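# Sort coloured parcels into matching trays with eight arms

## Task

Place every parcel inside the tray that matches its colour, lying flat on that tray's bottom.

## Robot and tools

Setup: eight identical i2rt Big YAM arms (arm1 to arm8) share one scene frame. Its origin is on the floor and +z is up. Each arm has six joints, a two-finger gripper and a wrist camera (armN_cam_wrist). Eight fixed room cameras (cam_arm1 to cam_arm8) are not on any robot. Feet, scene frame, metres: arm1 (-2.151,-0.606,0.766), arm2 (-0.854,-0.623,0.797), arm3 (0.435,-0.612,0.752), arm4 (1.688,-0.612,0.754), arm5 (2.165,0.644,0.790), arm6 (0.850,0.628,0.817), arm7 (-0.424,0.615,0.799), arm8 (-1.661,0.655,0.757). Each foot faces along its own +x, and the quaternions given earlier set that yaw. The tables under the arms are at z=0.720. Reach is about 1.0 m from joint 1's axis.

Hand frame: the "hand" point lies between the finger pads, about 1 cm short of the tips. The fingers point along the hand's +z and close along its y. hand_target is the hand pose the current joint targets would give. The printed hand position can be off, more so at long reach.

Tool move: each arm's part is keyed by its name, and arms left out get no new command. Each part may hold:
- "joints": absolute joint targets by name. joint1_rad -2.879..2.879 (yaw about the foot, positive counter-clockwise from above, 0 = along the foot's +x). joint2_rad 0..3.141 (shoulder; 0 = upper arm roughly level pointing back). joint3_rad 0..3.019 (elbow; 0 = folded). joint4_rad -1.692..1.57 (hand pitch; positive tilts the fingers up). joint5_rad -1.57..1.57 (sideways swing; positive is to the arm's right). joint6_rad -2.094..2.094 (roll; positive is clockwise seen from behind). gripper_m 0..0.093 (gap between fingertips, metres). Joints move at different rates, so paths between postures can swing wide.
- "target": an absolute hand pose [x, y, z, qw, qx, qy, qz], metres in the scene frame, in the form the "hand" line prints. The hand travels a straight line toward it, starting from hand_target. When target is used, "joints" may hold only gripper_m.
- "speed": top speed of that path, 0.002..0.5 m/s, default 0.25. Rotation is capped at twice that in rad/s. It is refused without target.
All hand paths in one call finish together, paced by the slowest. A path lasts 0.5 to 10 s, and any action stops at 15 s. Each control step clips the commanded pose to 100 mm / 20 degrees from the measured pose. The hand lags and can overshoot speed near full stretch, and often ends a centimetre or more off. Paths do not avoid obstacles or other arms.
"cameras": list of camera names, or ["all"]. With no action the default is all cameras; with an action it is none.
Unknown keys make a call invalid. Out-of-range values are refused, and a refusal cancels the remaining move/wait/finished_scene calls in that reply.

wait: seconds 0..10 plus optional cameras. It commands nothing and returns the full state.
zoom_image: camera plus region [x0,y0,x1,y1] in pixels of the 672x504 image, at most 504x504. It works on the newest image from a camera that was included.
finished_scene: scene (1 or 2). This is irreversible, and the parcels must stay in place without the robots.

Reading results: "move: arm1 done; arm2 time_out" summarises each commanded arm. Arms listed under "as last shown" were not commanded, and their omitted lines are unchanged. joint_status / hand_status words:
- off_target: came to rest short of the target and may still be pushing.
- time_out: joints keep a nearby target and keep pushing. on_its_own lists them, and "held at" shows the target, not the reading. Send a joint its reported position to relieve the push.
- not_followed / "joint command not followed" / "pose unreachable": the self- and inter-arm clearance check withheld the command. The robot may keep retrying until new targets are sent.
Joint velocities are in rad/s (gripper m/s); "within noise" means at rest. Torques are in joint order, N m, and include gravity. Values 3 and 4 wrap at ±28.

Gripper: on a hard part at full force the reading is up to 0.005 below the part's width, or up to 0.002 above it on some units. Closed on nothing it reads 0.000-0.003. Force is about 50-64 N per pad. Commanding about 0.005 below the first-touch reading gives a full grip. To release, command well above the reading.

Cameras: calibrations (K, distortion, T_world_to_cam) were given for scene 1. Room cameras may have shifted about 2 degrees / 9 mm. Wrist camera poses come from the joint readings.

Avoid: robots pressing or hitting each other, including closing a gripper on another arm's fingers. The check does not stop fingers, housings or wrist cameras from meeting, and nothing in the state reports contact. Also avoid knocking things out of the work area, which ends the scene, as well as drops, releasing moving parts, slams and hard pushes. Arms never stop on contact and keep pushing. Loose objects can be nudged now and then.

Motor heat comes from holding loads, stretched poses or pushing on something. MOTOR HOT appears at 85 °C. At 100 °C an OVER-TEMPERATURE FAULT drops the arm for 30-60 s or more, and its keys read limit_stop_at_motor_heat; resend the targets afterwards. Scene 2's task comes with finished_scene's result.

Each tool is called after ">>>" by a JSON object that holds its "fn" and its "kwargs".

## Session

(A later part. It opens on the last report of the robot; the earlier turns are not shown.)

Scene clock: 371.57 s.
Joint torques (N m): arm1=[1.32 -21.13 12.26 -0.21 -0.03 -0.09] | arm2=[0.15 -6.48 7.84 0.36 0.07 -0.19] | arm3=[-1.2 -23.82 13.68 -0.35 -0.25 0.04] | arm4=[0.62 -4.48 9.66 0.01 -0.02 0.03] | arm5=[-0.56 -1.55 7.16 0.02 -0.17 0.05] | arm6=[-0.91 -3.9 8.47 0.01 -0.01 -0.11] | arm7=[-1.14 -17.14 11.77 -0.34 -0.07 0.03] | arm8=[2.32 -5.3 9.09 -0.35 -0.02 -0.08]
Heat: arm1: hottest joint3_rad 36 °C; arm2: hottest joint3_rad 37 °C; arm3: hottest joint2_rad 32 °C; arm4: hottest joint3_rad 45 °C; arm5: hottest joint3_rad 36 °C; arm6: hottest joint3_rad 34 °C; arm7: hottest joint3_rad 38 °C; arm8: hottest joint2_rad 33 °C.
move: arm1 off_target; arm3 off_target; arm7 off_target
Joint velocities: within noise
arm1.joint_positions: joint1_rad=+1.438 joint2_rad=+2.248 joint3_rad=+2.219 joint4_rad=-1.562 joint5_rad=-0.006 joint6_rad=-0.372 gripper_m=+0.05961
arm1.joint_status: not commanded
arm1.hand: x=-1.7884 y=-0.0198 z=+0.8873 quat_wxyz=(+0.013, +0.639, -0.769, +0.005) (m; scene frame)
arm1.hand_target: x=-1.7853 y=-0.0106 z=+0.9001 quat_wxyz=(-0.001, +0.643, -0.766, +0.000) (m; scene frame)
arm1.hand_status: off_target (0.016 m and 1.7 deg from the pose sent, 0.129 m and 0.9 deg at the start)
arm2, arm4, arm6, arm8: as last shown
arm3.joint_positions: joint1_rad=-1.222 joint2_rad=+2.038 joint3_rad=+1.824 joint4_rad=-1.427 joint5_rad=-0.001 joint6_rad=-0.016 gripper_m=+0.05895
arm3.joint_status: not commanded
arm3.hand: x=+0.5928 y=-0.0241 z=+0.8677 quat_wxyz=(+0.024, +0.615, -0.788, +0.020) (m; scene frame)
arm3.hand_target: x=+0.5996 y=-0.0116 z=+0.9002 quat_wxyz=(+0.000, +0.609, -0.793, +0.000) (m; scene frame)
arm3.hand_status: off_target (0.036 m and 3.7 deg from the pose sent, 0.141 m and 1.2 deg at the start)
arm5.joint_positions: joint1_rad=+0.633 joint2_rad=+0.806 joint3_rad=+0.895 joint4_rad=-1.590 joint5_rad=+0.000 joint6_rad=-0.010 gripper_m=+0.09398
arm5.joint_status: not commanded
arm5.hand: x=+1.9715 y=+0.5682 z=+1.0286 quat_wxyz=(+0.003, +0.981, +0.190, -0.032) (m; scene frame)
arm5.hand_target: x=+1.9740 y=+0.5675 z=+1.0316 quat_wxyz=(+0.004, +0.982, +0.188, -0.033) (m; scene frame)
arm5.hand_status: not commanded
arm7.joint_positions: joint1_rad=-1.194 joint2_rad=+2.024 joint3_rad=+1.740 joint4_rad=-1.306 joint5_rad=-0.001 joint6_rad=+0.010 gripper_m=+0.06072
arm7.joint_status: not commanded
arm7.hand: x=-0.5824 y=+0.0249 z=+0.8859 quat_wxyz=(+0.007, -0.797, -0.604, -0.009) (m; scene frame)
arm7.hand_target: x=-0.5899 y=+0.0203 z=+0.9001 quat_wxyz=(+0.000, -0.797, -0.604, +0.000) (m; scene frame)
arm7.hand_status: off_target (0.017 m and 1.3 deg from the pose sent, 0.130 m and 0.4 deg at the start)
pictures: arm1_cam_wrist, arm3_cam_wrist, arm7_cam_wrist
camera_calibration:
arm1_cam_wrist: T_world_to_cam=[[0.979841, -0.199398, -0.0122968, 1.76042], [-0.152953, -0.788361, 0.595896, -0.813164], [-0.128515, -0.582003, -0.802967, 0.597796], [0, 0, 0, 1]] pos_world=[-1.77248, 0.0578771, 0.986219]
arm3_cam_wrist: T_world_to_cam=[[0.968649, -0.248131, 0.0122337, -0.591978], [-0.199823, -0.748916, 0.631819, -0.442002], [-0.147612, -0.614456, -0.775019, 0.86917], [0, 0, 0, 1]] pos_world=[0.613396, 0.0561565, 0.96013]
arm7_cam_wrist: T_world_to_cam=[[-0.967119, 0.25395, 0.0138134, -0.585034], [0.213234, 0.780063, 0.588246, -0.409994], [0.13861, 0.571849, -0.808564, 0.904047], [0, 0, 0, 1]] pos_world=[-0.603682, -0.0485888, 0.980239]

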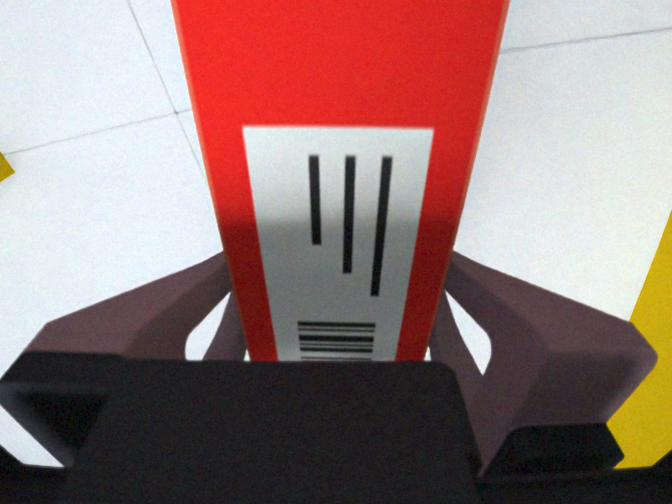

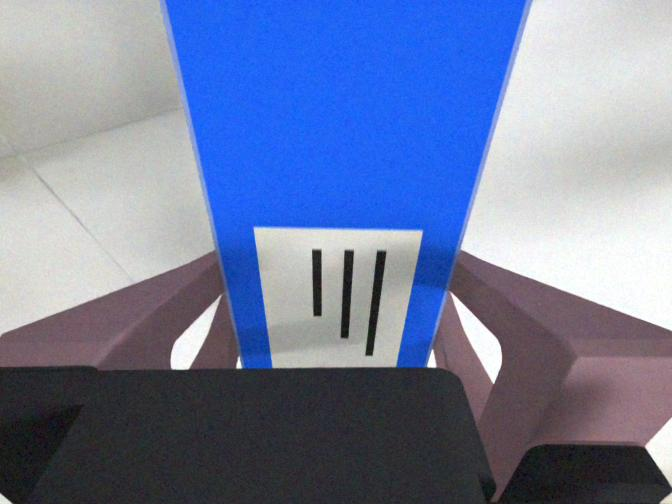

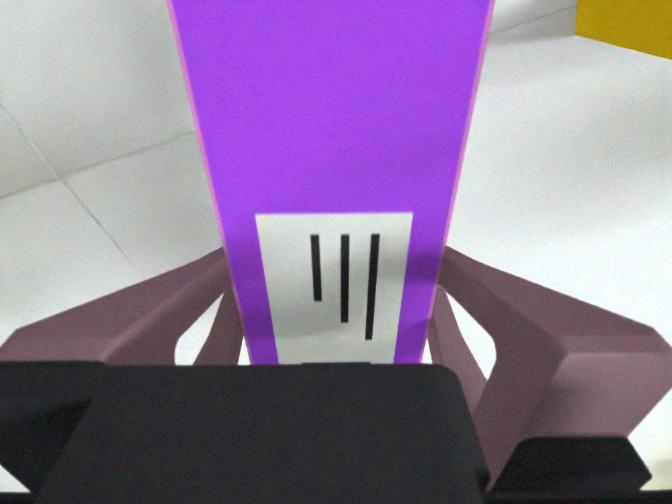

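>>> {"fn": "move", "kwargs": {"arm1": {"joints":{"joint2_rad":1.25,"joint3_rad":1.2,"joint4_rad":-1.52}}, "arm3": {"joints":{"joint2_rad":1.25,"joint3_rad":1.2,"joint4_rad":-1.52}}, "arm7": {"joints":{"joint2_rad":1.25,"joint3_rad":1.2,"joint4_rad":-1.52}}}}

>>> {"fn": "move", "kwargs": {"arm1": {"joints":{"joint1_rad":-1.543,"joint6_rad":0.29}}, "arm3": {"joints":{"joint1_rad":2.107,"joint6_rad":-0.18}}, "arm7": {"joints":{"joint1_rad":2.147,"joint6_rad":0.11}}, "cameras": ["cam_arm1","cam_arm3","cam_arm7","arm1_cam_wrist","arm3_cam_wrist","arm7_cam_wrist"]}}

Scene clock: 423.33 s.
Joint torques (N m): arm1=[1.38 -8.53 8.08 0.43 -0.03 -0.07] | arm2=[0.21 -6.48 7.84 0.36 0.07 -0.19] | arm3=[-1.14 -10.4 9.55 -0.03 -0.24 0.03] | arm4=[0.62 -4.48 9.66 0.02 -0.02 0.03] | arm5=[-0.5 -1.03 7.06 0.05 -0.13 0.04] | arm6=[-0.79 -4.01 8.46 0.01 -0.01 -0.11] | arm7=[-1.26 -8 9.14 -0.1 -0.07 0.03] | arm8=[2.49 -5.3 9.09 -0.39 -0.05 -0.08]
Heat: arm1: hottest joint3_rad 40 °C; arm2: hottest joint3_rad 37 °C; arm3: hottest joint2_rad 37 °C; arm4: hottest joint3_rad 44 °C; arm5: hottest joint3_rad 37 °C; arm6: hottest joint3_rad 34 °C; arm7: hottest joint3_rad 40 °C; arm8: hottest joint3_rad 32 °C.
move: arm1 done; arm3 done; arm7 done
Joint velocities: within noise
arm1.joint_positions: joint1_rad=+1.438 joint2_rad=+1.258 joint3_rad=+1.206 joint4_rad=-1.526 joint5_rad=-0.006 joint6_rad=-0.372 gripper_m=+0.05961
arm1.joint_status: all done
arm1.hand: x=-1.9679 y=-0.3064 z=+1.0095 quat_wxyz=(+0.006, +0.639, -0.769, +0.003) (m; scene frame)
arm1.hand_target: x=-1.9696 y=-0.3067 z=+1.0098 quat_wxyz=(+0.003, +0.643, -0.766, +0.001) (m; scene frame)
arm1.hand_status: not commanded
arm2, arm4, arm5, arm6, arm8: as last shown
arm3.joint_positions: joint1_rad=-1.222 joint2_rad=+1.256 joint3_rad=+1.196 joint4_rad=-1.514 joint5_rad=-0.001 joint6_rad=-0.016 gripper_m=+0.05895
arm3.joint_status: all done
arm3.hand: x=+0.5248 y=-0.2757 z=+0.9970 quat_wxyz=(-0.003, +0.615, -0.789, +0.000) (m; scene frame)
arm3.hand_target: x=+0.5262 y=-0.2771 z=+1.0003 quat_wxyz=(-0.003, +0.609, -0.793, -0.002) (m; scene frame)
arm3.hand_status: not commanded
arm7.joint_positions: joint1_rad=-1.194 joint2_rad=+1.253 joint3_rad=+1.210 joint4_rad=-1.513 joint5_rad=-0.001 joint6_rad=+0.010 gripper_m=+0.06072
arm7.joint_status: all done
arm7.hand: x=-0.5156 y=+0.2730 z=+1.0474 quat_wxyz=(-0.004, -0.797, -0.604, +0.005) (m; scene frame)
arm7.hand_target: x=-0.5176 y=+0.2786 z=+1.0446 quat_wxyz=(+0.001, -0.797, -0.604, -0.001) (m; scene frame)
arm7.hand_status: not commanded
camera_calibration:
arm1_cam_wrist: T_world_to_cam=[[0.980005, -0.198822, -0.00769823, 1.8765], [-0.156714, -0.795139, 0.585828, -1.13866], [-0.122596, -0.572909, -0.810399, 0.527916], [0, 0, 0, 1]] pos_world=[-1.9527, -0.229858, 1.10933]
arm2_cam_wrist: T_world_to_cam=[[0.961407, -0.274919, 0.010786, 0.603094], [-0.229867, -0.781079, 0.580583, -1.06054], [-0.151189, -0.560655, -0.81413, 0.620061], [0, 0, 0, 1]] pos_world=[-0.729855, -0.314919, 1.11403]
arm3_cam_wrist: T_world_to_cam=[[0.968483, -0.248744, 0.0128915, -0.590807], [-0.2101, -0.788032, 0.578674, -0.67809], [-0.133783, -0.563144, -0.815457, 0.851994], [0, 0, 0, 1]] pos_world=[0.543702, -0.201521, 1.09477]
arm4_cam_wrist: T_world_to_cam=[[-0.00602974, 0.999897, 0.0130201, 0.523041], [0.820356, -0.0024992, 0.571847, -1.73846], [0.571821, 0.0141292, -0.820257, 0.108984], [0, 0, 0, 1]] pos_world=[1.36699, -0.528872, 1.07672]
arm5_cam_wrist: T_world_to_cam=[[-0.361661, 0.932254, 0.0102026, 0.173904], [0.799881, 0.304649, 0.517087, -2.27432], [0.478948, 0.195171, -0.855872, -0.0506765], [0, 0, 0, 1]] pos_world=[1.90635, 0.540634, 1.13087]
arm6_cam_wrist: T_world_to_cam=[[-0.968354, 0.249486, 0.00679644, 0.62679], [0.206796, 0.786817, 0.58151, -1.05769], [0.139731, 0.564513, -0.813511, 0.641509], [0, 0, 0, 1]] pos_world=[0.736043, 0.313693, 1.13267]
arm7_cam_wrist: T_world_to_cam=[[-0.967021, 0.254312, 0.0139934, -0.585871], [0.21822, 0.798942, 0.560422, -0.686222], [0.131342, 0.544993, -0.828089, 0.907523], [0, 0, 0, 1]] pos_world=[-0.535998, 0.202652, 1.14428]
arm8_cam_wrist: T_world_to_cam=[[-0.98165, 0.190333, -0.0117177, -1.74115], [0.146404, 0.791607, 0.593232, -0.642003], [0.122187, 0.58063, -0.804946, 0.883892], [0, 0, 0, 1]] pos_world=[-1.72321, 0.326398, 1.07194]

Scene clock: 425.90 s.
Joint torques (N m): arm1=[0.56 -8.35 8.13 0.24 0.07 0.08] | arm2=[0.21 -6.42 7.84 0.36 0.07 -0.19] | arm3=[0.38 -11.87 9.51 -0.09 -0.18 -0.21] | arm4=[0.62 -4.48 9.66 0.02 -0.02 0.03] | arm5=[-0.21 -1.2 7.13 0.1 -0.14 0.04] | arm6=[-0.91 -3.9 8.49 -0.01 -0.01 -0.11] | arm7=[0.44 -8.82 9.14 -0.14 -0.09 0.19] | arm8=[2.55 -5.19 9.09 -0.29 -0.03 -0.09]
Heat: arm1: hottest joint3_rad 40 °C; arm2: hottest joint3_rad 37 °C; arm3: hottest joint2_rad 36 °C; arm4: hottest joint3_rad 44 °C; arm5: hottest joint3_rad 37 °C; arm6: hottest joint3_rad 34 °C; arm7: hottest joint3_rad 40 °C; arm8: hottest joint3_rad 32 °C.
move: arm1 done; arm3 done; arm7 done
Joint velocities: arm1=[within noise] | arm2=[within noise] | arm3=[within noise] | arm4=[within noise] | arm5=[-0.005 -0.005 0.007 0.022 -0.168 -0.037 0] | arm6=[within noise] | arm7=[within noise] | arm8=[within noise]
arm1.joint_positions: joint1_rad=-1.533 joint2_rad=+1.259 joint3_rad=+1.206 joint4_rad=-1.519 joint5_rad=-0.007 joint6_rad=+0.283 gripper_m=+0.05960
arm1.joint_status: all done
arm1.hand: x=-2.2836 y=-0.9294 z=+1.0147 quat_wxyz=(-0.008, -0.900, -0.436, -0.002) (m; scene frame)
arm1.hand_target: x=-2.2857 y=-0.9255 z=+1.0151 quat_wxyz=(-0.008, -0.904, -0.428, -0.002) (m; scene frame)
arm1.hand_status: not commanded
arm2, arm4, arm5, arm6, arm8: as last shown
arm3.joint_positions: joint1_rad=+2.095 joint2_rad=+1.268 joint3_rad=+1.196 joint4_rad=-1.514 joint5_rad=-0.003 joint6_rad=-0.165 gripper_m=+0.05895
arm3.joint_status: all done
arm3.hand: x=+0.4038 y=-0.9627 z=+0.9883 quat_wxyz=(-0.004, +0.679, +0.734, +0.011) (m; scene frame)
arm3.hand_target: x=+0.4082 y=-0.9607 z=+0.9957 quat_wxyz=(+0.002, +0.669, +0.743, +0.005) (m; scene frame)
arm3.hand_status: not commanded
arm7.joint_positions: joint1_rad=+2.140 joint2_rad=+1.263 joint3_rad=+1.210 joint4_rad=-1.513 joint5_rad=+0.000 joint6_rad=+0.102 gripper_m=+0.06067
arm7.joint_status: all done
arm7.hand: x=-0.3982 y=+0.9678 z=+1.0459 quat_wxyz=(-0.002, +0.643, -0.765, -0.003) (m; scene frame)
arm7.hand_target: x=-0.4011 y=+0.9620 z=+1.0463 quat_wxyz=(-0.001, +0.643, -0.766, -0.002) (m; scene frame)
arm7.hand_status: not commanded
pictures: arm1_cam_wrist, arm3_cam_wrist, arm7_cam_wrist, cam_arm1, cam_arm3, cam_arm7
camera_calibration:
arm1_cam_wrist: T_world_to_cam=[[-0.774757, 0.631942, -0.0200412, -1.16051], [0.509494, 0.642779, 0.572059, 1.18512], [0.37439, 0.432996, -0.819967, 2.216], [0, 0, 0, 1]] pos_world=[-2.33257, -0.987914, 1.11583]
arm3_cam_wrist: T_world_to_cam=[[-0.997259, -0.0739756, -0.00144646, 0.331814], [-0.0601427, 0.799082, 0.598206, 0.208234], [-0.0430968, 0.596653, -0.801341, 1.50777], [0, 0, 0, 1]] pos_world=[0.408408, -1.04147, 1.08415]
arm7_cam_wrist: T_world_to_cam=[[0.987574, -0.156678, 0.0122105, 0.52889], [-0.136143, -0.814147, 0.564473, 0.149661], [-0.0784993, -0.559122, -0.825361, 1.49441], [0, 0, 0, 1]] pos_world=[-0.384633, 1.04027, 1.14249]

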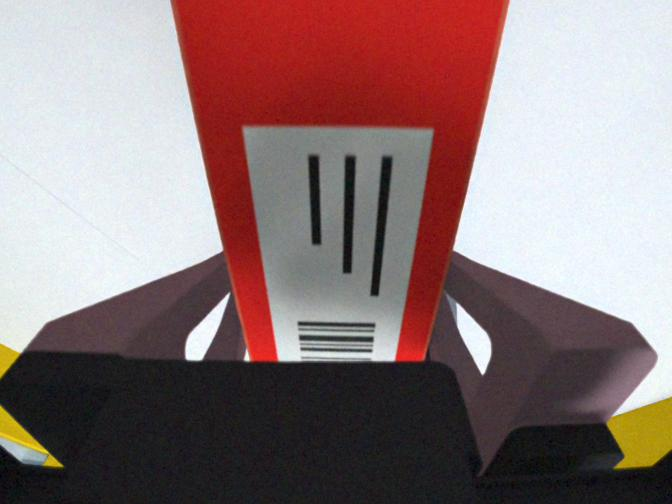

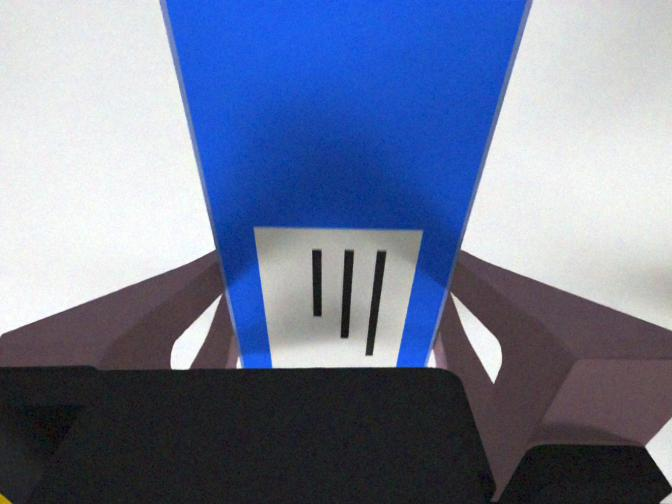

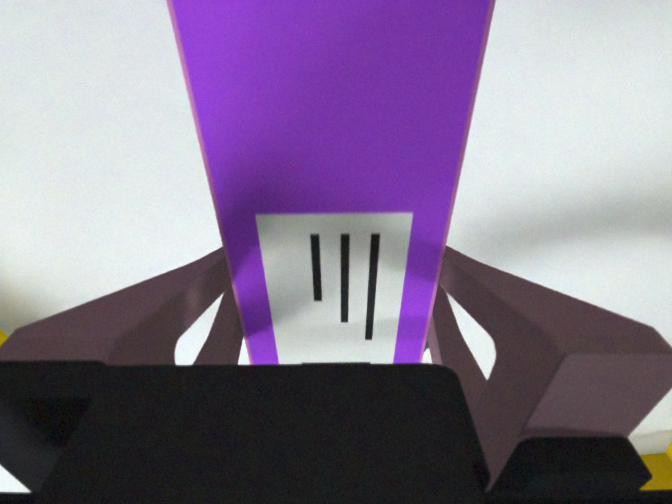

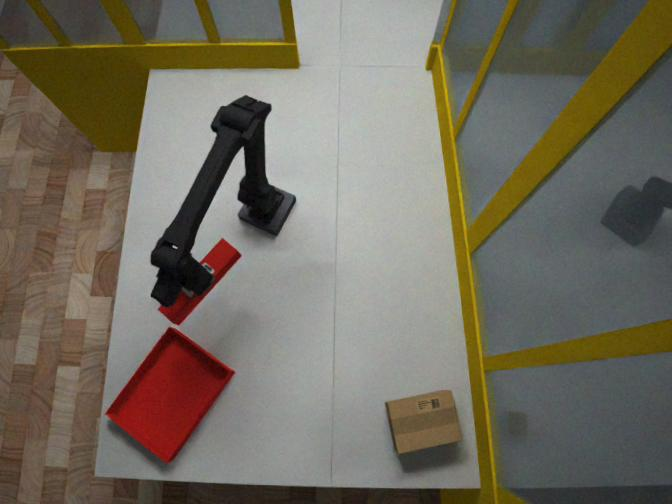

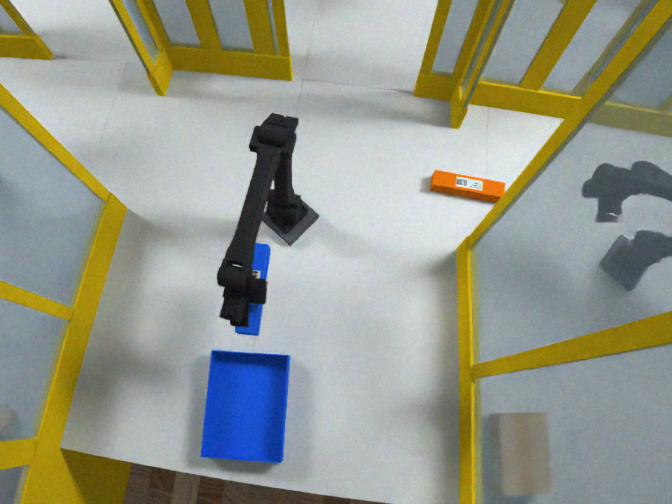

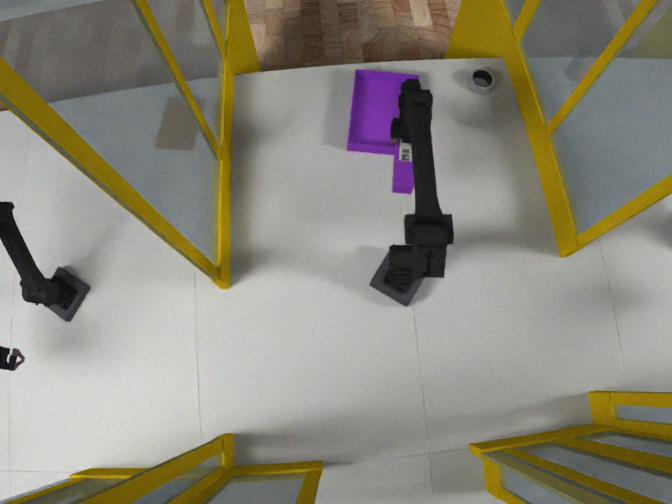

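>>> {"fn": "move", "kwargs": {"arm1": {"target":[-2.423,-1.258,0.91,0,0.9026,0.4305,0]}, "arm3": {"target":[0.383,-1.305,0.91,0,0.669,0.743,0]}, "arm7": {"target":[-0.379,1.319,0.91,0,-0.643,0.766,0]}, "cameras": ["cam_arm1","cam_arm3","cam_arm7","arm1_cam_wrist","arm3_cam_wrist","arm7_cam_wrist"]}}

Scene clock: 442.33 s.
Joint torques (N m): arm1=[1.08 -20.13 12.71 -0.16 0.22 0.05] | arm2=[0.15 -6.48 7.84 0.35 0.07 -0.18] | arm3=[0.44 -24 14.48 -0.31 0.02 -0.17] | arm4=[0.62 -4.48 9.66 0.02 -0.02 0.03] | arm5=[-1.2 -0.91 6.9 0.05 -0.14 -0.01] | arm6=[-0.85 -3.96 8.46 0.01 -0.01 -0.11] | arm7=[0.5 -18.02 15.68 -0.36 -0.03 0.2] | arm8=[2.43 -5.48 9.11 -0.38 -0.01 -0.09]
Heat: arm1: hottest joint3_rad 39 °C; arm2: hottest joint3_rad 37 °C; arm3: hottest joint2_rad 34 °C; arm4: hottest joint3_rad 44 °C; arm5: hottest joint3_rad 37 °C; arm6: hottest joint3_rad 34 °C; arm7: hottest joint3_rad 41 °C; arm8: hottest joint3_rad 32 °C.
move: arm1 off_target; arm3 off_target; arm7 off_target
Joint velocities: within noise
arm1.joint_positions: joint1_rad=-1.533 joint2_rad=+2.284 joint3_rad=+2.305 joint4_rad=-1.616 joint5_rad=+0.004 joint6_rad=+0.283 gripper_m=+0.05960
arm1.joint_status: not commanded
arm1.hand: x=-2.4149 y=-1.2500 z=+0.9061 quat_wxyz=(+0.004, -0.900, -0.436, -0.007) (m; scene frame)
arm1.hand_target: x=-2.4228 y=-1.2574 z=+0.9101 quat_wxyz=(-0.001, -0.903, -0.430, +0.001) (m; scene frame)
arm1.hand_status: off_target (0.012 m and 1.2 deg from the pose sent, 0.372 m and 1.1 deg at the start)
arm2, arm4, arm5, arm6, arm8: as last shown
arm3.joint_positions: joint1_rad=+2.097 joint2_rad=+2.228 joint3_rad=+2.240 joint4_rad=-1.612 joint5_rad=+0.001 joint6_rad=-0.165 gripper_m=+0.05895
arm3.joint_status: not commanded
arm3.hand: x=+0.3767 y=-1.2918 z=+0.8949 quat_wxyz=(-0.009, +0.678, +0.735, +0.015) (m; scene frame)
arm3.hand_target: x=+0.3831 y=-1.3039 z=+0.9101 quat_wxyz=(+0.001, +0.669, +0.743, -0.001) (m; scene frame)
arm3.hand_status: off_target (0.021 m and 2.5 deg from the pose sent, 0.352 m and 2.0 deg at the start)
arm7.joint_positions: joint1_rad=+2.140 joint2_rad=+2.275 joint3_rad=+2.190 joint4_rad=-1.522 joint5_rad=+0.000 joint6_rad=+0.104 gripper_m=+0.06067
arm7.joint_status: not commanded
arm7.hand: x=-0.3747 y=+1.3031 z=+0.8978 quat_wxyz=(+0.012, +0.643, -0.766, +0.012) (m; scene frame)
arm7.hand_target: x=-0.3790 y=+1.3179 z=+0.9101 quat_wxyz=(-0.001, +0.643, -0.766, -0.001) (m; scene frame)
arm7.hand_status: off_target (0.020 m and 2.0 deg from the pose sent, 0.377 m and 0.4 deg at the start)
pictures: arm1_cam_wrist, arm3_cam_wrist, arm7_cam_wrist, cam_arm1, cam_arm3, cam_arm7
camera_calibration:
arm1_cam_wrist: T_world_to_cam=[[-0.774932, 0.63204, -0.0025277, -1.07804], [0.510118, 0.627796, 0.587922, 1.48862], [0.373177, 0.45431, -0.808914, 2.32861], [0, 0, 0, 1]] pos_world=[-2.46377, -1.3111, 1.00573]
arm3_cam_wrist: T_world_to_cam=[[-0.997072, -0.0764648, 0.0000793122, 0.275614], [-0.0605527, 0.790217, 0.609829, 0.503669], [-0.0466931, 0.608038, -0.792533, 1.6363], [0, 0, 0, 1]] pos_world=[0.381709, -1.37186, 0.989646]
arm7_cam_wrist: T_world_to_cam=[[0.987435, -0.157226, 0.0158641, 0.557373], [-0.135379, -0.78988, 0.598133, 0.447891], [-0.081511, -0.592765, -0.80124, 1.58255], [0, 0, 0, 1]] pos_world=[-0.36074, 1.37949, 0.991261]

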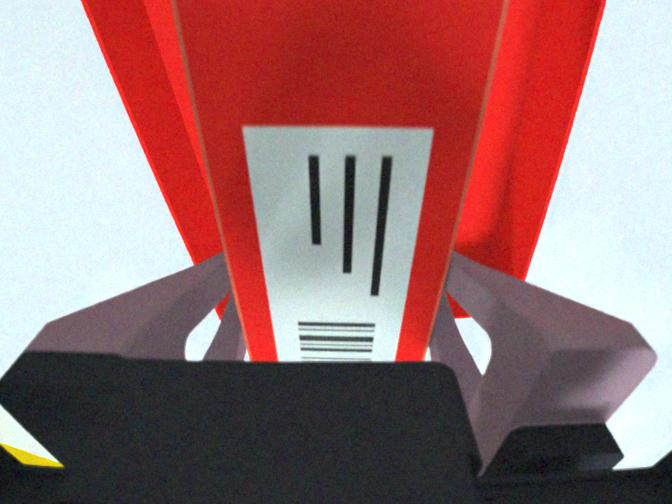

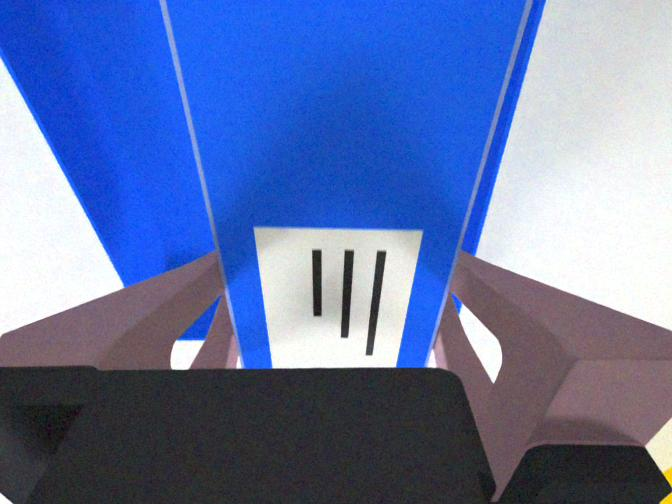

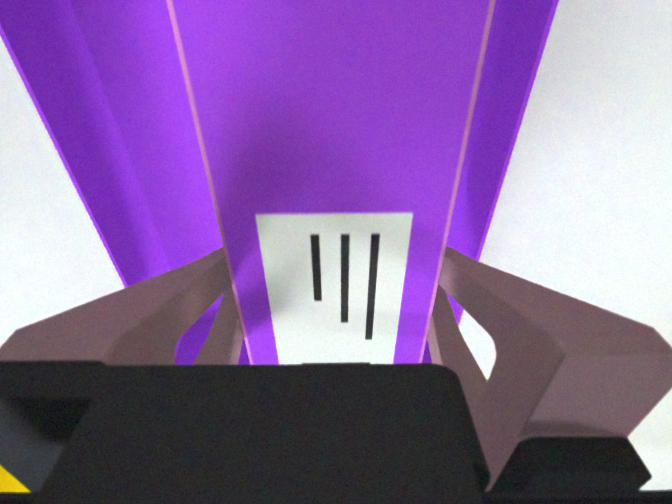

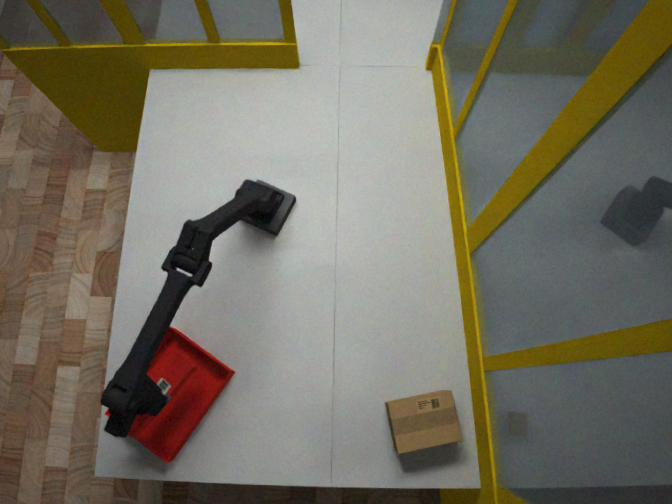

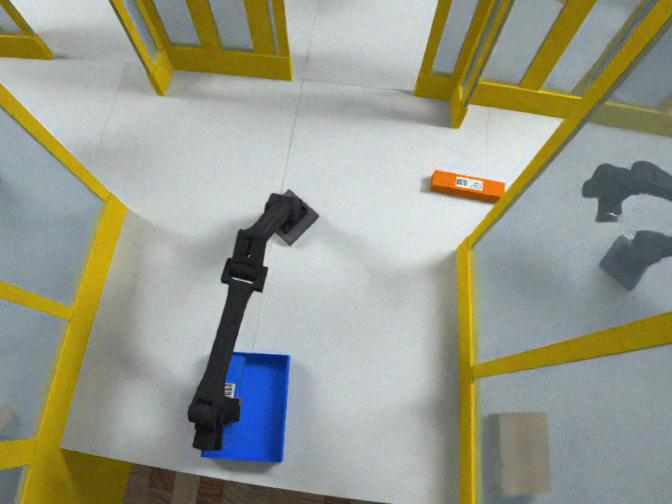

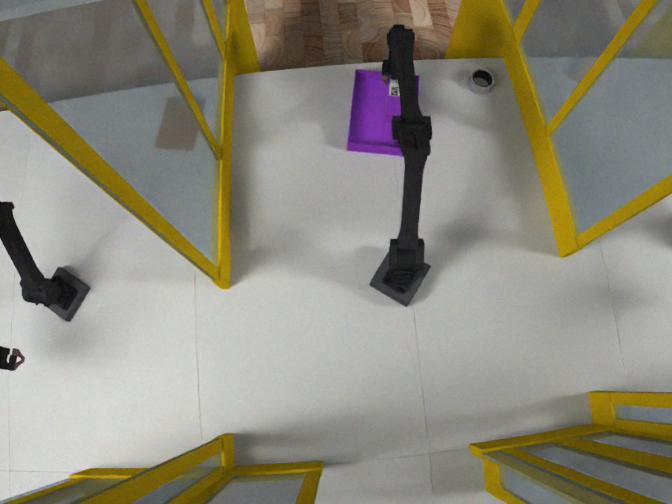

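>>> {"fn": "move", "kwargs": {"arm1": {"target":[-2.440,-1.260,0.85,0,0.9026,0.4305,0]}, "arm3": {"target":[0.404,-1.313,0.86,0,0.669,0.743,0]}, "arm7": {"target":[-0.404,1.323,0.855,0,-0.643,0.766,0]}, "cameras": ["arm1_cam_wrist","arm3_cam_wrist","arm7_cam_wrist"]}}

Scene clock: 487.17 s.
Joint torques (N m): arm1=[0.79 -21.13 8.68 0.65 0.2 -0.07] | arm2=[0.21 -6.42 7.84 0.35 0.07 -0.19] | arm3=[0.44 -25.47 9.84 0.53 0.02 0.14] | arm4=[0.62 -4.48 9.66 0.02 -0.02 0.03] | arm5=[0.09 -1.49 7.19 0.14 -0.16 0.05] | arm6=[-0.91 -4.01 8.47 0.02 -0.01 -0.11] | arm7=[0.03 -19.25 9.42 0.44 -0.02 0.19] | arm8=[2.61 -5.36 9.13 -0.35 -0.04 -0.07]
Heat: arm1: hottest joint3_rad 46 °C; arm2: hottest joint3_rad 37 °C; arm3: hottest joint2_rad 35 °C; arm4: hottest joint3_rad 43 °C; arm5: hottest joint3_rad 37 °C; arm6: hottest joint3_rad 34 °C; arm7: hottest joint3_rad 44 °C; arm8: hottest joint3_rad 32 °C.
move: arm1 off_target; arm3 done; arm7 done
Joint velocities: within noise
arm1.joint_positions: joint1_rad=-1.551 joint2_rad=+2.336 joint3_rad=+2.275 joint4_rad=-1.517 joint5_rad=+0.004 joint6_rad=+0.277 gripper_m=+0.05960
arm1.joint_status: not commanded
arm1.hand: x=-2.4328 y=-1.2601 z=+0.8594 quat_wxyz=(-0.002, -0.903, -0.431, +0.000) (m; scene frame)
arm1.hand_target: x=-2.4399 y=-1.2598 z=+0.8499 quat_wxyz=(+0.000, -0.903, -0.430, +0.000) (m; scene frame)
arm1.hand_status: off_target (0.012 m and 0.2 deg from the pose sent, 0.062 m and 1.2 deg at the start)
arm2.joint_positions: joint1_rad=-1.321 joint2_rad=+1.008 joint3_rad=+0.955 joint4_rad=-1.515 joint5_rad=-0.001 joint6_rad=-0.138 gripper_m=+0.09292
arm2.joint_status: not commanded
arm2.hand: x=-0.7503 y=-0.3856 z=+1.0184 quat_wxyz=(-0.001, +0.604, -0.797, -0.002) (m; scene frame)
arm2.hand_target: x=-0.7511 y=-0.3888 z=+1.0185 quat_wxyz=(-0.001, +0.609, -0.793, +0.000) (m; scene frame)
arm2.hand_status: not commanded
arm3.joint_positions: joint1_rad=+2.131 joint2_rad=+2.271 joint3_rad=+2.219 joint4_rad=-1.532 joint5_rad=+0.002 joint6_rad=-0.164 gripper_m=+0.05895
arm3.joint_status: not commanded
arm3.hand: x=+0.3987 y=-1.3075 z=+0.8582 quat_wxyz=(-0.004, +0.666, +0.746, +0.008) (m; scene frame)
arm3.hand_target: x=+0.4039 y=-1.3129 z=+0.8600 quat_wxyz=(+0.000, +0.669, +0.743, +0.000) (m; scene frame)
arm3.hand_status: done (0.008 m and 1.2 deg from the pose sent, 0.049 m and 2.5 deg at the start)
arm4.joint_positions: joint1_rad=+1.887 joint2_rad=+1.011 joint3_rad=+0.958 joint4_rad=-1.514 joint5_rad=+0.011 joint6_rad=-0.294 gripper_m=+0.09290
arm4.joint_status: not commanded
arm4.hand: x=+1.4423 y=-0.5297 z=+0.9770 quat_wxyz=(-0.001, +1.000, -0.004, -0.006) (m; scene frame)
arm4.hand_target: x=+1.4461 y=-0.5321 z=+0.9767 quat_wxyz=(-0.001, +1.000, +0.000, -0.004) (m; scene frame)
arm4.hand_status: not commanded
arm5: as last shown
arm6.joint_positions: joint1_rad=-1.325 joint2_rad=+1.012 joint3_rad=+0.949 joint4_rad=-1.516 joint5_rad=+0.001 joint6_rad=-0.113 gripper_m=+0.09288
arm6.joint_status: not commanded
arm6.hand: x=+0.7560 y=+0.3882 z=+1.0349 quat_wxyz=(+0.002, -0.793, -0.610, -0.003) (m; scene frame)
arm6.hand_target: x=+0.7561 y=+0.3903 z=+1.0381 quat_wxyz=(+0.000, -0.793, -0.609, +0.000) (m; scene frame)
arm6.hand_status: not commanded
arm7.joint_positions: joint1_rad=+2.182 joint2_rad=+2.318 joint3_rad=+2.181 joint4_rad=-1.431 joint5_rad=+0.000 joint6_rad=+0.139 gripper_m=+0.06067
arm7.joint_status: not commanded
arm7.hand: x=-0.4034 y=+1.3223 z=+0.8653 quat_wxyz=(-0.001, +0.646, -0.763, -0.002) (m; scene frame)
arm7.hand_target: x=-0.4041 y=+1.3228 z=+0.8550 quat_wxyz=(+0.000, +0.643, -0.766, +0.000) (m; scene frame)
arm7.hand_status: done (0.010 m and 0.5 deg from the pose sent, 0.056 m and 2.0 deg at the start)
arm8.joint_positions: joint1_rad=+0.422 joint2_rad=+1.014 joint3_rad=+0.956 joint4_rad=-1.516 joint5_rad=-0.001 joint6_rad=+0.002 gripper_m=+0.09292
arm8.joint_status: not commanded
arm8.hand: x=-1.7088 y=+0.4000 z=+0.9774 quat_wxyz=(+0.000, -0.770, -0.638, -0.001) (m; scene frame)
arm8.hand_target: x=-1.7066 y=+0.4035 z=+0.9786 quat_wxyz=(+0.000, -0.766, -0.643, +0.001) (m; scene frame)
arm8.hand_status: not commanded
pictures: arm1_cam_wrist, arm3_cam_wrist, arm7_cam_wrist
camera_calibration:
arm1_cam_wrist: T_world_to_cam=[[-0.767326, 0.641211, -0.00768756, -1.05113], [0.521822, 0.631332, 0.573692, 1.57667], [0.372711, 0.436197, -0.819035, 2.28688], [0, 0, 0, 1]] pos_world=[-2.48164, -1.31893, 0.960435]
arm3_cam_wrist: T_world_to_cam=[[-0.99416, -0.107872, 0.00296795, 0.251638], [-0.0848224, 0.798141, 0.596469, 0.571325], [-0.0667114, 0.592734, -0.80263, 1.61442], [0, 0, 0, 1]] pos_world=[0.40633, -1.38578, 0.954257]
arm7_cam_wrist: T_world_to_cam=[[0.988512, -0.150632, 0.0123726, 0.584082], [-0.131076, -0.813653, 0.566382, 0.539253], [-0.0752483, -0.561497, -0.82405, 1.54644], [0, 0, 0, 1]] pos_world=[-0.390323, 1.39507, 0.961693]

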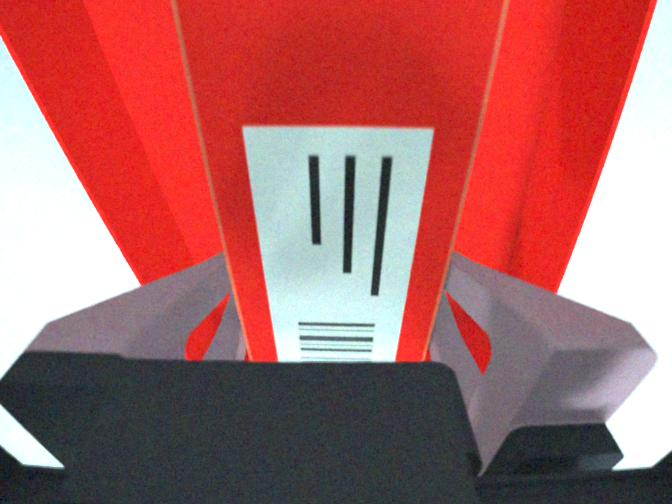

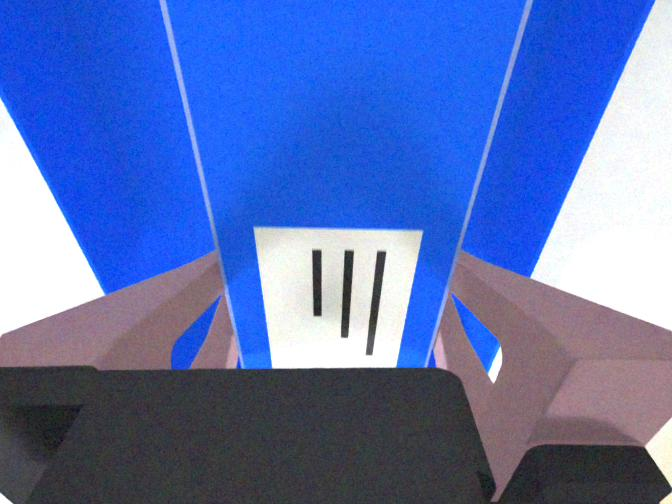

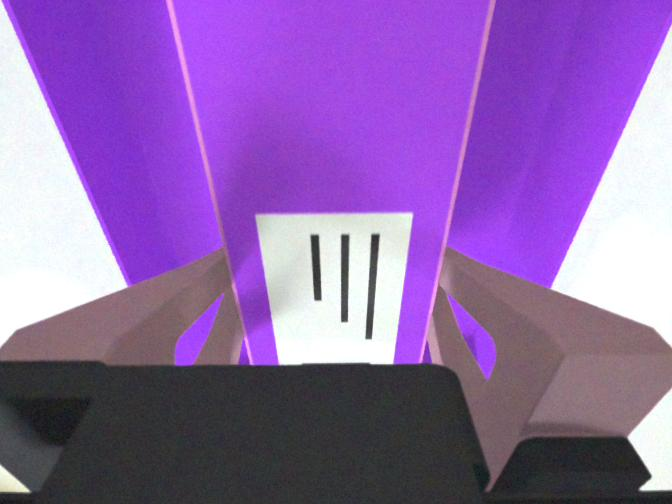

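>>> {"fn": "move", "kwargs": {"arm1": {"target":[-2.440,-1.259,0.768,0,0.9026,0.4305,0],"speed":0.1}, "arm3": {"target":[0.412,-1.311,0.770,0,0.669,0.743,0],"speed":0.1}, "arm7": {"target":[-0.406,1.323,0.766,0,-0.643,0.766,0],"speed":0.1}, "cameras": ["arm1_cam_wrist","arm3_cam_wrist","arm7_cam_wrist"]}}

Scene clock: 494.03 s.
Joint torques (N m): arm1=[0.73 -21.36 8.1 0.79 0.2 -0.07] | arm2=[0.15 -6.48 7.83 0.36 0.07 -0.19] | arm3=[0.67 -24.88 9.32 0.55 0.01 0.15] | arm4=[0.62 -4.48 9.66 0.01 -0.02 0.03] | arm5=[-0.56 -1.32 7.09 0.06 -0.16 0.05] | arm6=[-0.91 -4.01 8.46 -0.01 -0.01 -0.11] | arm7=[0.03 -15.44 6.63 0.58 -0.15 0.13] | arm8=[2.61 -5.6 9.05 -0.32 -0.03 -0.08]
Heat: arm1: hottest joint3_rad 44 °C; arm2: hottest joint3_rad 37 °C; arm3: hottest joint2_rad 36 °C; arm4: hottest joint3_rad 43 °C; arm5: hottest joint3_rad 37 °C; arm6: hottest joint3_rad 34 °C; arm7: hottest joint3_rad 45 °C; arm8: hottest joint3_rad 32 °C.
move: arm1 off_target; arm3 off_target; arm7 off_target
Joint velocities: within noise
arm1.joint_positions: joint1_rad=-1.551 joint2_rad=+2.376 joint3_rad=+2.145 joint4_rad=-1.338 joint5_rad=+0.004 joint6_rad=+0.275 gripper_m=+0.05960
arm1.joint_status: not commanded
arm1.hand: x=-2.4331 y=-1.2621 z=+0.7819 quat_wxyz=(-0.004, -0.902, -0.431, +0.003) (m; scene frame)
arm1.hand_target: x=-2.4398 y=-1.2587 z=+0.7682 quat_wxyz=(+0.000, -0.903, -0.430, +0.000) (m; scene frame)
arm1.hand_status: off_target (0.016 m and 0.6 deg from the pose sent, 0.092 m and 0.2 deg at the start)
arm2, arm4, arm5, arm6, arm8: as last shown
arm3.joint_positions: joint1_rad=+2.135 joint2_rad=+2.311 joint3_rad=+2.056 joint4_rad=-1.326 joint5_rad=+0.002 joint6_rad=-0.153 gripper_m=+0.05895
arm3.joint_status: not commanded
arm3.hand: x=+0.4025 y=-1.3056 z=+0.7695 quat_wxyz=(-0.004, +0.668, +0.744, +0.007) (m; scene frame)
arm3.hand_target: x=+0.4120 y=-1.3109 z=+0.7701 quat_wxyz=(+0.000, +0.669, +0.743, +0.000) (m; scene frame)
arm3.hand_status: off_target (0.011 m and 1.0 deg from the pose sent, 0.089 m and 1.2 deg at the start)
arm7.joint_positions: joint1_rad=+2.182 joint2_rad=+2.332 joint3_rad=+2.096 joint4_rad=-1.250 joint5_rad=+0.004 joint6_rad=+0.147 gripper_m=+0.06067
arm7.joint_status: not commanded
arm7.hand: x=-0.4023 y=+1.3389 z=+0.8249 quat_wxyz=(-0.030, +0.642, -0.766, -0.032) (m; scene frame)
arm7.hand_target: x=-0.4060 y=+1.3203 z=+0.7685 quat_wxyz=(+0.000, +0.643, -0.766, +0.000) (m; scene frame)
arm7.hand_status: off_target (0.061 m and 5.0 deg from the pose sent, 0.099 m and 0.5 deg at the start)
pictures: arm1_cam_wrist, arm3_cam_wrist, arm7_cam_wrist
camera_calibration:
arm1_cam_wrist: T_world_to_cam=[[-0.768287, 0.640029, -0.00988523, -1.05276], [0.522604, 0.636099, 0.567682, 1.6352], [0.369621, 0.430977, -0.823188, 2.21349], [0, 0, 0, 1]] pos_world=[-2.48154, -1.32031, 0.883437]
arm3_cam_wrist: T_world_to_cam=[[-0.994797, -0.10182, 0.00346602, 0.263609], [-0.0798044, 0.79995, 0.594737, 0.624722], [-0.0633285, 0.591366, -0.803913, 1.54011], [0, 0, 0, 1]] pos_world=[0.409625, -1.38368, 0.865659]
arm7_cam_wrist: T_world_to_cam=[[0.987129, -0.159842, 0.00517542, 0.603629], [-0.141286, -0.856456, 0.49651, 0.686608], [-0.0749308, -0.49085, -0.868016, 1.46436], [0, 0, 0, 1]] pos_world=[-0.389126, 1.40332, 0.927058]

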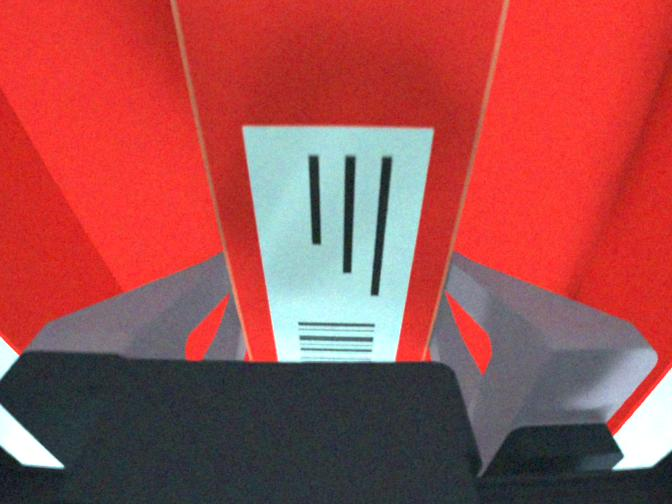

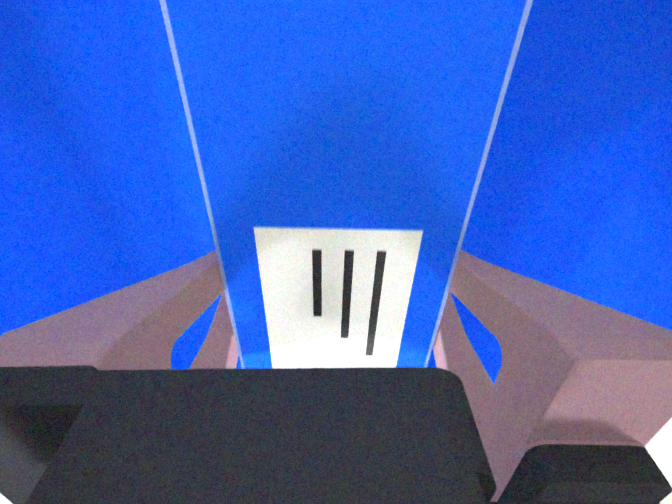

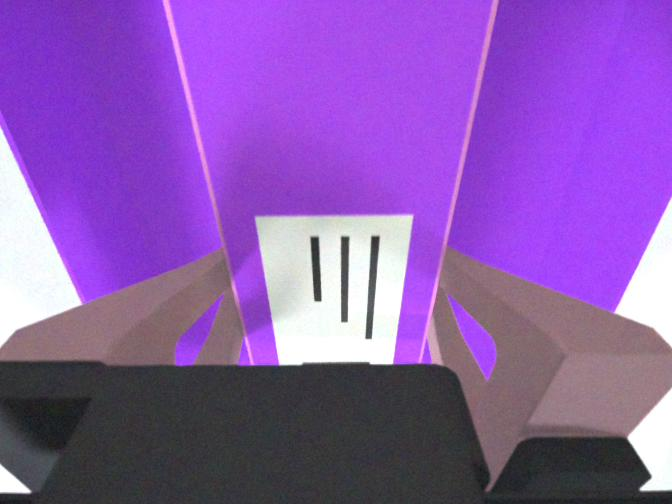

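>>> {"fn": "move", "kwargs": {"arm1": {"target":[-2.440,-1.257,0.756,0,0.9026,0.4305,0],"speed":0.06}, "arm3": {"target":[0.412,-1.309,0.760,0,0.669,0.743,0],"speed":0.06}, "arm7": {"target":[-0.404,1.310,0.870,0,-0.643,0.766,0],"speed":0.1}}}

>>> {"fn": "move", "kwargs": {"arm7": {"target":[-0.401,1.282,0.860,0,-0.643,0.766,0],"speed":0.15}, "cameras": ["arm1_cam_wrist","arm3_cam_wrist","arm7_cam_wrist","cam_arm7"]}}

Scene clock: 507.50 s.
Joint torques (N m): arm1=[0.85 -21.25 7.41 0.75 0.22 -0.05] | arm2=[0.15 -6.48 7.83 0.35 0.07 -0.19] | arm3=[0.62 -24.76 8.58 0.73 -0.03 0.13] | arm4=[0.62 -4.48 9.66 0.02 -0.02 0.03] | arm5=[-0.56 -0.85 7.17 0.05 -0.17 0.08] | arm6=[-0.79 -3.96 8.47 -0.01 -0.02 -0.11] | arm7=[-0.21 -20.84 11.59 -0.36 -0.18 0.11] | arm8=[2.37 -5.6 9.09 -0.32 -0.03 -0.09]
Heat: arm1: hottest joint3_rad 41 °C; arm2: hottest joint3_rad 37 °C; arm3: hottest joint2_rad 35 °C; arm4: hottest joint3_rad 43 °C; arm5: hottest joint3_rad 37 °C; arm6: hottest joint3_rad 34 °C; arm7: hottest joint3_rad 44 °C; arm8: hottest joint3_rad 32 °C.
move: arm1 off_target; arm3 off_target; arm7 off_target
Joint velocities: within noise
arm1.joint_positions: joint1_rad=-1.551 joint2_rad=+2.376 joint3_rad=+2.129 joint4_rad=-1.310 joint5_rad=+0.004 joint6_rad=+0.274 gripper_m=+0.05960
arm1.joint_status: not commanded
arm1.hand: x=-2.4337 y=-1.2635 z=+0.7761 quat_wxyz=(-0.008, -0.902, -0.432, +0.007) (m; scene frame)
arm1.hand_target: x=-2.4397 y=-1.2566 z=+0.7564 quat_wxyz=(+0.000, -0.903, -0.430, +0.000) (m; scene frame)
arm1.hand_status: off_target (0.022 m and 1.2 deg from the pose sent, 0.027 m and 0.6 deg at the start)
arm2, arm4, arm5, arm6, arm8: as last shown
arm3.joint_positions: joint1_rad=+2.136 joint2_rad=+2.311 joint3_rad=+2.042 joint4_rad=-1.307 joint5_rad=+0.003 joint6_rad=-0.153 gripper_m=+0.05895
arm3.joint_status: not commanded
arm3.hand: x=+0.4026 y=-1.3053 z=+0.7641 quat_wxyz=(-0.003, +0.668, +0.744, +0.005) (m; scene frame)
arm3.hand_target: x=+0.4119 y=-1.3088 z=+0.7600 quat_wxyz=(+0.000, +0.669, +0.743, +0.000) (m; scene frame)
arm3.hand_status: off_target (0.011 m and 0.7 deg from the pose sent, 0.014 m and 1.0 deg at the start)
arm7.joint_positions: joint1_rad=+2.182 joint2_rad=+2.298 joint3_rad=+2.096 joint4_rad=-1.404 joint5_rad=+0.004 joint6_rad=+0.147 gripper_m=+0.06067
arm7.joint_status: not commanded
arm7.hand: x=-0.4032 y=+1.3043 z=+0.8469 quat_wxyz=(+0.010, +0.643, -0.766, +0.013) (m; scene frame)
arm7.hand_target: x=-0.4041 y=+1.3096 z=+0.8698 quat_wxyz=(+0.000, +0.643, -0.766, +0.000) (m; scene frame)
arm7.hand_status: off_target (0.024 m and 1.9 deg from the pose sent, 0.054 m and 5.0 deg at the start)
camera_calibration:
arm1_cam_wrist: T_world_to_cam=[[-0.76901, 0.639101, -0.0132029, -1.05267], [0.524583, 0.642747, 0.558291, 1.66015], [0.36529, 0.422405, -0.82954, 2.19312], [0, 0, 0, 1]] pos_world=[-2.48152, -1.32068, 0.878539]
arm2_cam_wrist: T_world_to_cam=[[0.961407, -0.274919, 0.010786, 0.603094], [-0.229867, -0.781079, 0.580583, -1.06054], [-0.151189, -0.560655, -0.81413, 0.620061], [0, 0, 0, 1]] pos_world=[-0.729855, -0.314919, 1.11403]
arm3_cam_wrist: T_world_to_cam=[[-0.994797, -0.101734, 0.0053814, 0.262465], [-0.078915, 0.802918, 0.590842, 0.634252], [-0.0644295, 0.587343, -0.806769, 1.53305], [0, 0, 0, 1]] pos_world=[0.409925, -1.38298, 0.860662]
arm4_cam_wrist: T_world_to_cam=[[-0.00602974, 0.999897, 0.0130201, 0.523041], [0.820356, -0.0024992, 0.571847, -1.73846], [0.571821, 0.0141292, -0.820257, 0.108984], [0, 0, 0, 1]] pos_world=[1.36699, -0.528872, 1.07672]
arm5_cam_wrist: T_world_to_cam=[[-0.361661, 0.932254, 0.0102026, 0.173904], [0.799881, 0.304649, 0.517087, -2.27432], [0.478948, 0.195171, -0.855872, -0.0506765], [0, 0, 0, 1]] pos_world=[1.90635, 0.540634, 1.13087]
arm6_cam_wrist: T_world_to_cam=[[-0.968354, 0.249486, 0.00679644, 0.62679], [0.206796, 0.786817, 0.58151, -1.05769], [0.139731, 0.564513, -0.813511, 0.641509], [0, 0, 0, 1]] pos_world=[0.736043, 0.313693, 1.13267]
arm7_cam_wrist: T_world_to_cam=[[0.987174, -0.158268, 0.0209518, 0.583617], [-0.139433, -0.790792, 0.595992, 0.476824], [-0.0777581, -0.591269, -0.802717, 1.54086], [0, 0, 0, 1]] pos_world=[-0.389832, 1.3805, 0.94046]
arm8_cam_wrist: T_world_to_cam=[[-0.98165, 0.190333, -0.0117177, -1.74115], [0.146404, 0.791607, 0.593232, -0.642003], [0.122187, 0.58063, -0.804946, 0.883892], [0, 0, 0, 1]] pos_world=[-1.72321, 0.326398, 1.07194]

Scene clock: 508.67 s.
Joint torques (N m): arm1=[0.38 -20.89 7.31 0.76 0.2 -0.08] | arm2=[0.15 -6.48 7.84 0.35 0.07 -0.19] | arm3=[0.73 -24.82 8.61 0.76 -0.03 0.12] | arm4=[0.62 -4.48 9.66 0.01 -0.02 0.03] | arm5=[0.21 -1.44 7.04 0.08 -0.15 0.02] | arm6=[-0.85 -3.96 8.47 -0.01 -0.01 -0.11] | arm7=[-0.73 -20.19 8.61 0.44 -0.17 0.05] | arm8=[2.37 -5.48 9.09 -0.35 -0.02 -0.08]
Heat: arm1: hottest joint3_rad 40 °C; arm2: hottest joint3_rad 37 °C; arm3: hottest joint2_rad 35 °C; arm4: hottest joint3_rad 43 °C; arm5: hottest joint3_rad 37 °C; arm6: hottest joint3_rad 34 °C; arm7: hottest joint3_rad 44 °C; arm8: hottest joint3_rad 32 °C.
move: arm7 off_target
Joint velocities: within noise
arm1, arm2, arm3, arm4, arm5, arm6, arm8: as last shown
arm7.joint_positions: joint1_rad=+2.182 joint2_rad=+2.218 joint3_rad=+1.959 joint4_rad=-1.338 joint5_rad=+0.004 joint6_rad=+0.147 gripper_m=+0.06067
arm7.joint_status: not commanded
arm7.hand: x=-0.4039 y=+1.2812 z=+0.8487 quat_wxyz=(+0.007, +0.643, -0.766, +0.010) (m; scene frame)
arm7.hand_target: x=-0.4011 y=+1.2820 z=+0.8598 quat_wxyz=(+0.000, +0.643, -0.766, +0.000) (m; scene frame)
arm7.hand_status: off_target (0.012 m and 1.4 deg from the pose sent, 0.026 m and 1.8 deg at the start)
pictures: arm1_cam_wrist, arm3_cam_wrist, arm7_cam_wrist, cam_arm7
camera_calibration:
arm1_cam_wrist: T_world_to_cam=[[-0.76901, 0.639101, -0.0132029, -1.05267], [0.524583, 0.642747, 0.558291, 1.66015], [0.36529, 0.422405, -0.82954, 2.19312], [0, 0, 0, 1]] pos_world=[-2.48152, -1.32068, 0.878539]
arm3_cam_wrist: T_world_to_cam=[[-0.994797, -0.101734, 0.0053814, 0.262465], [-0.078915, 0.802918, 0.590842, 0.634252], [-0.0644295, 0.587343, -0.806769, 1.53305], [0, 0, 0, 1]] pos_world=[0.409925, -1.38298, 0.860662]
arm7_cam_wrist: T_world_to_cam=[[0.987177, -0.158376, 0.0199717, 0.581465], [-0.139522, -0.795262, 0.589993, 0.468193], [-0.0775578, -0.585214, -0.807161, 1.52471], [0, 0, 0, 1]] pos_world=[-0.390432, 1.35671, 0.942847]

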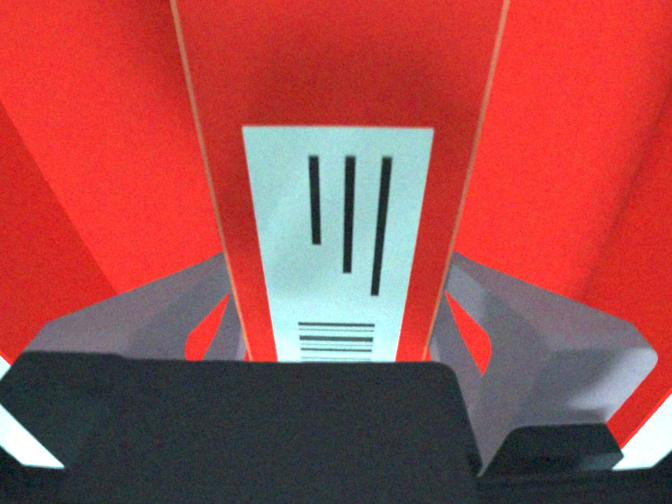

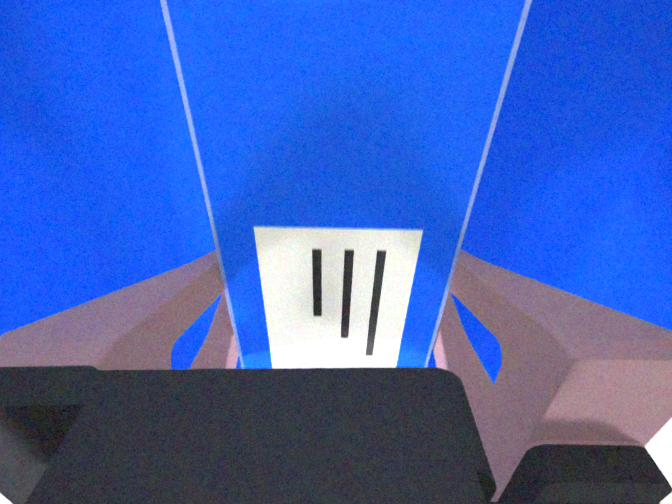

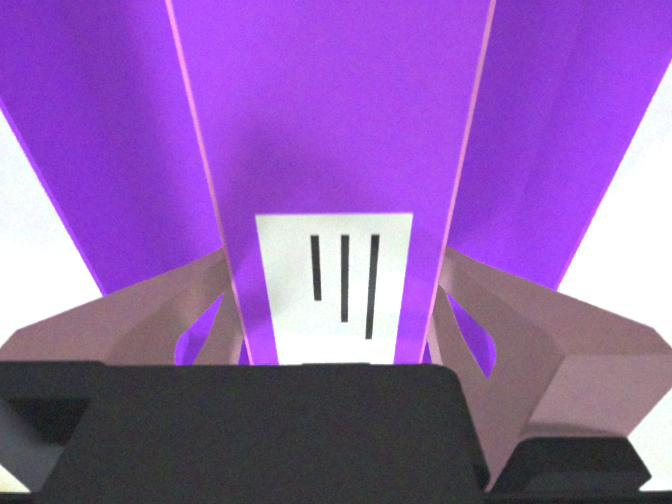

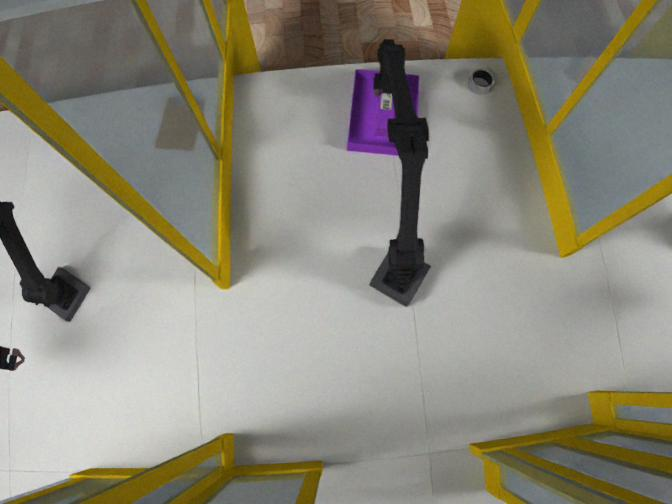

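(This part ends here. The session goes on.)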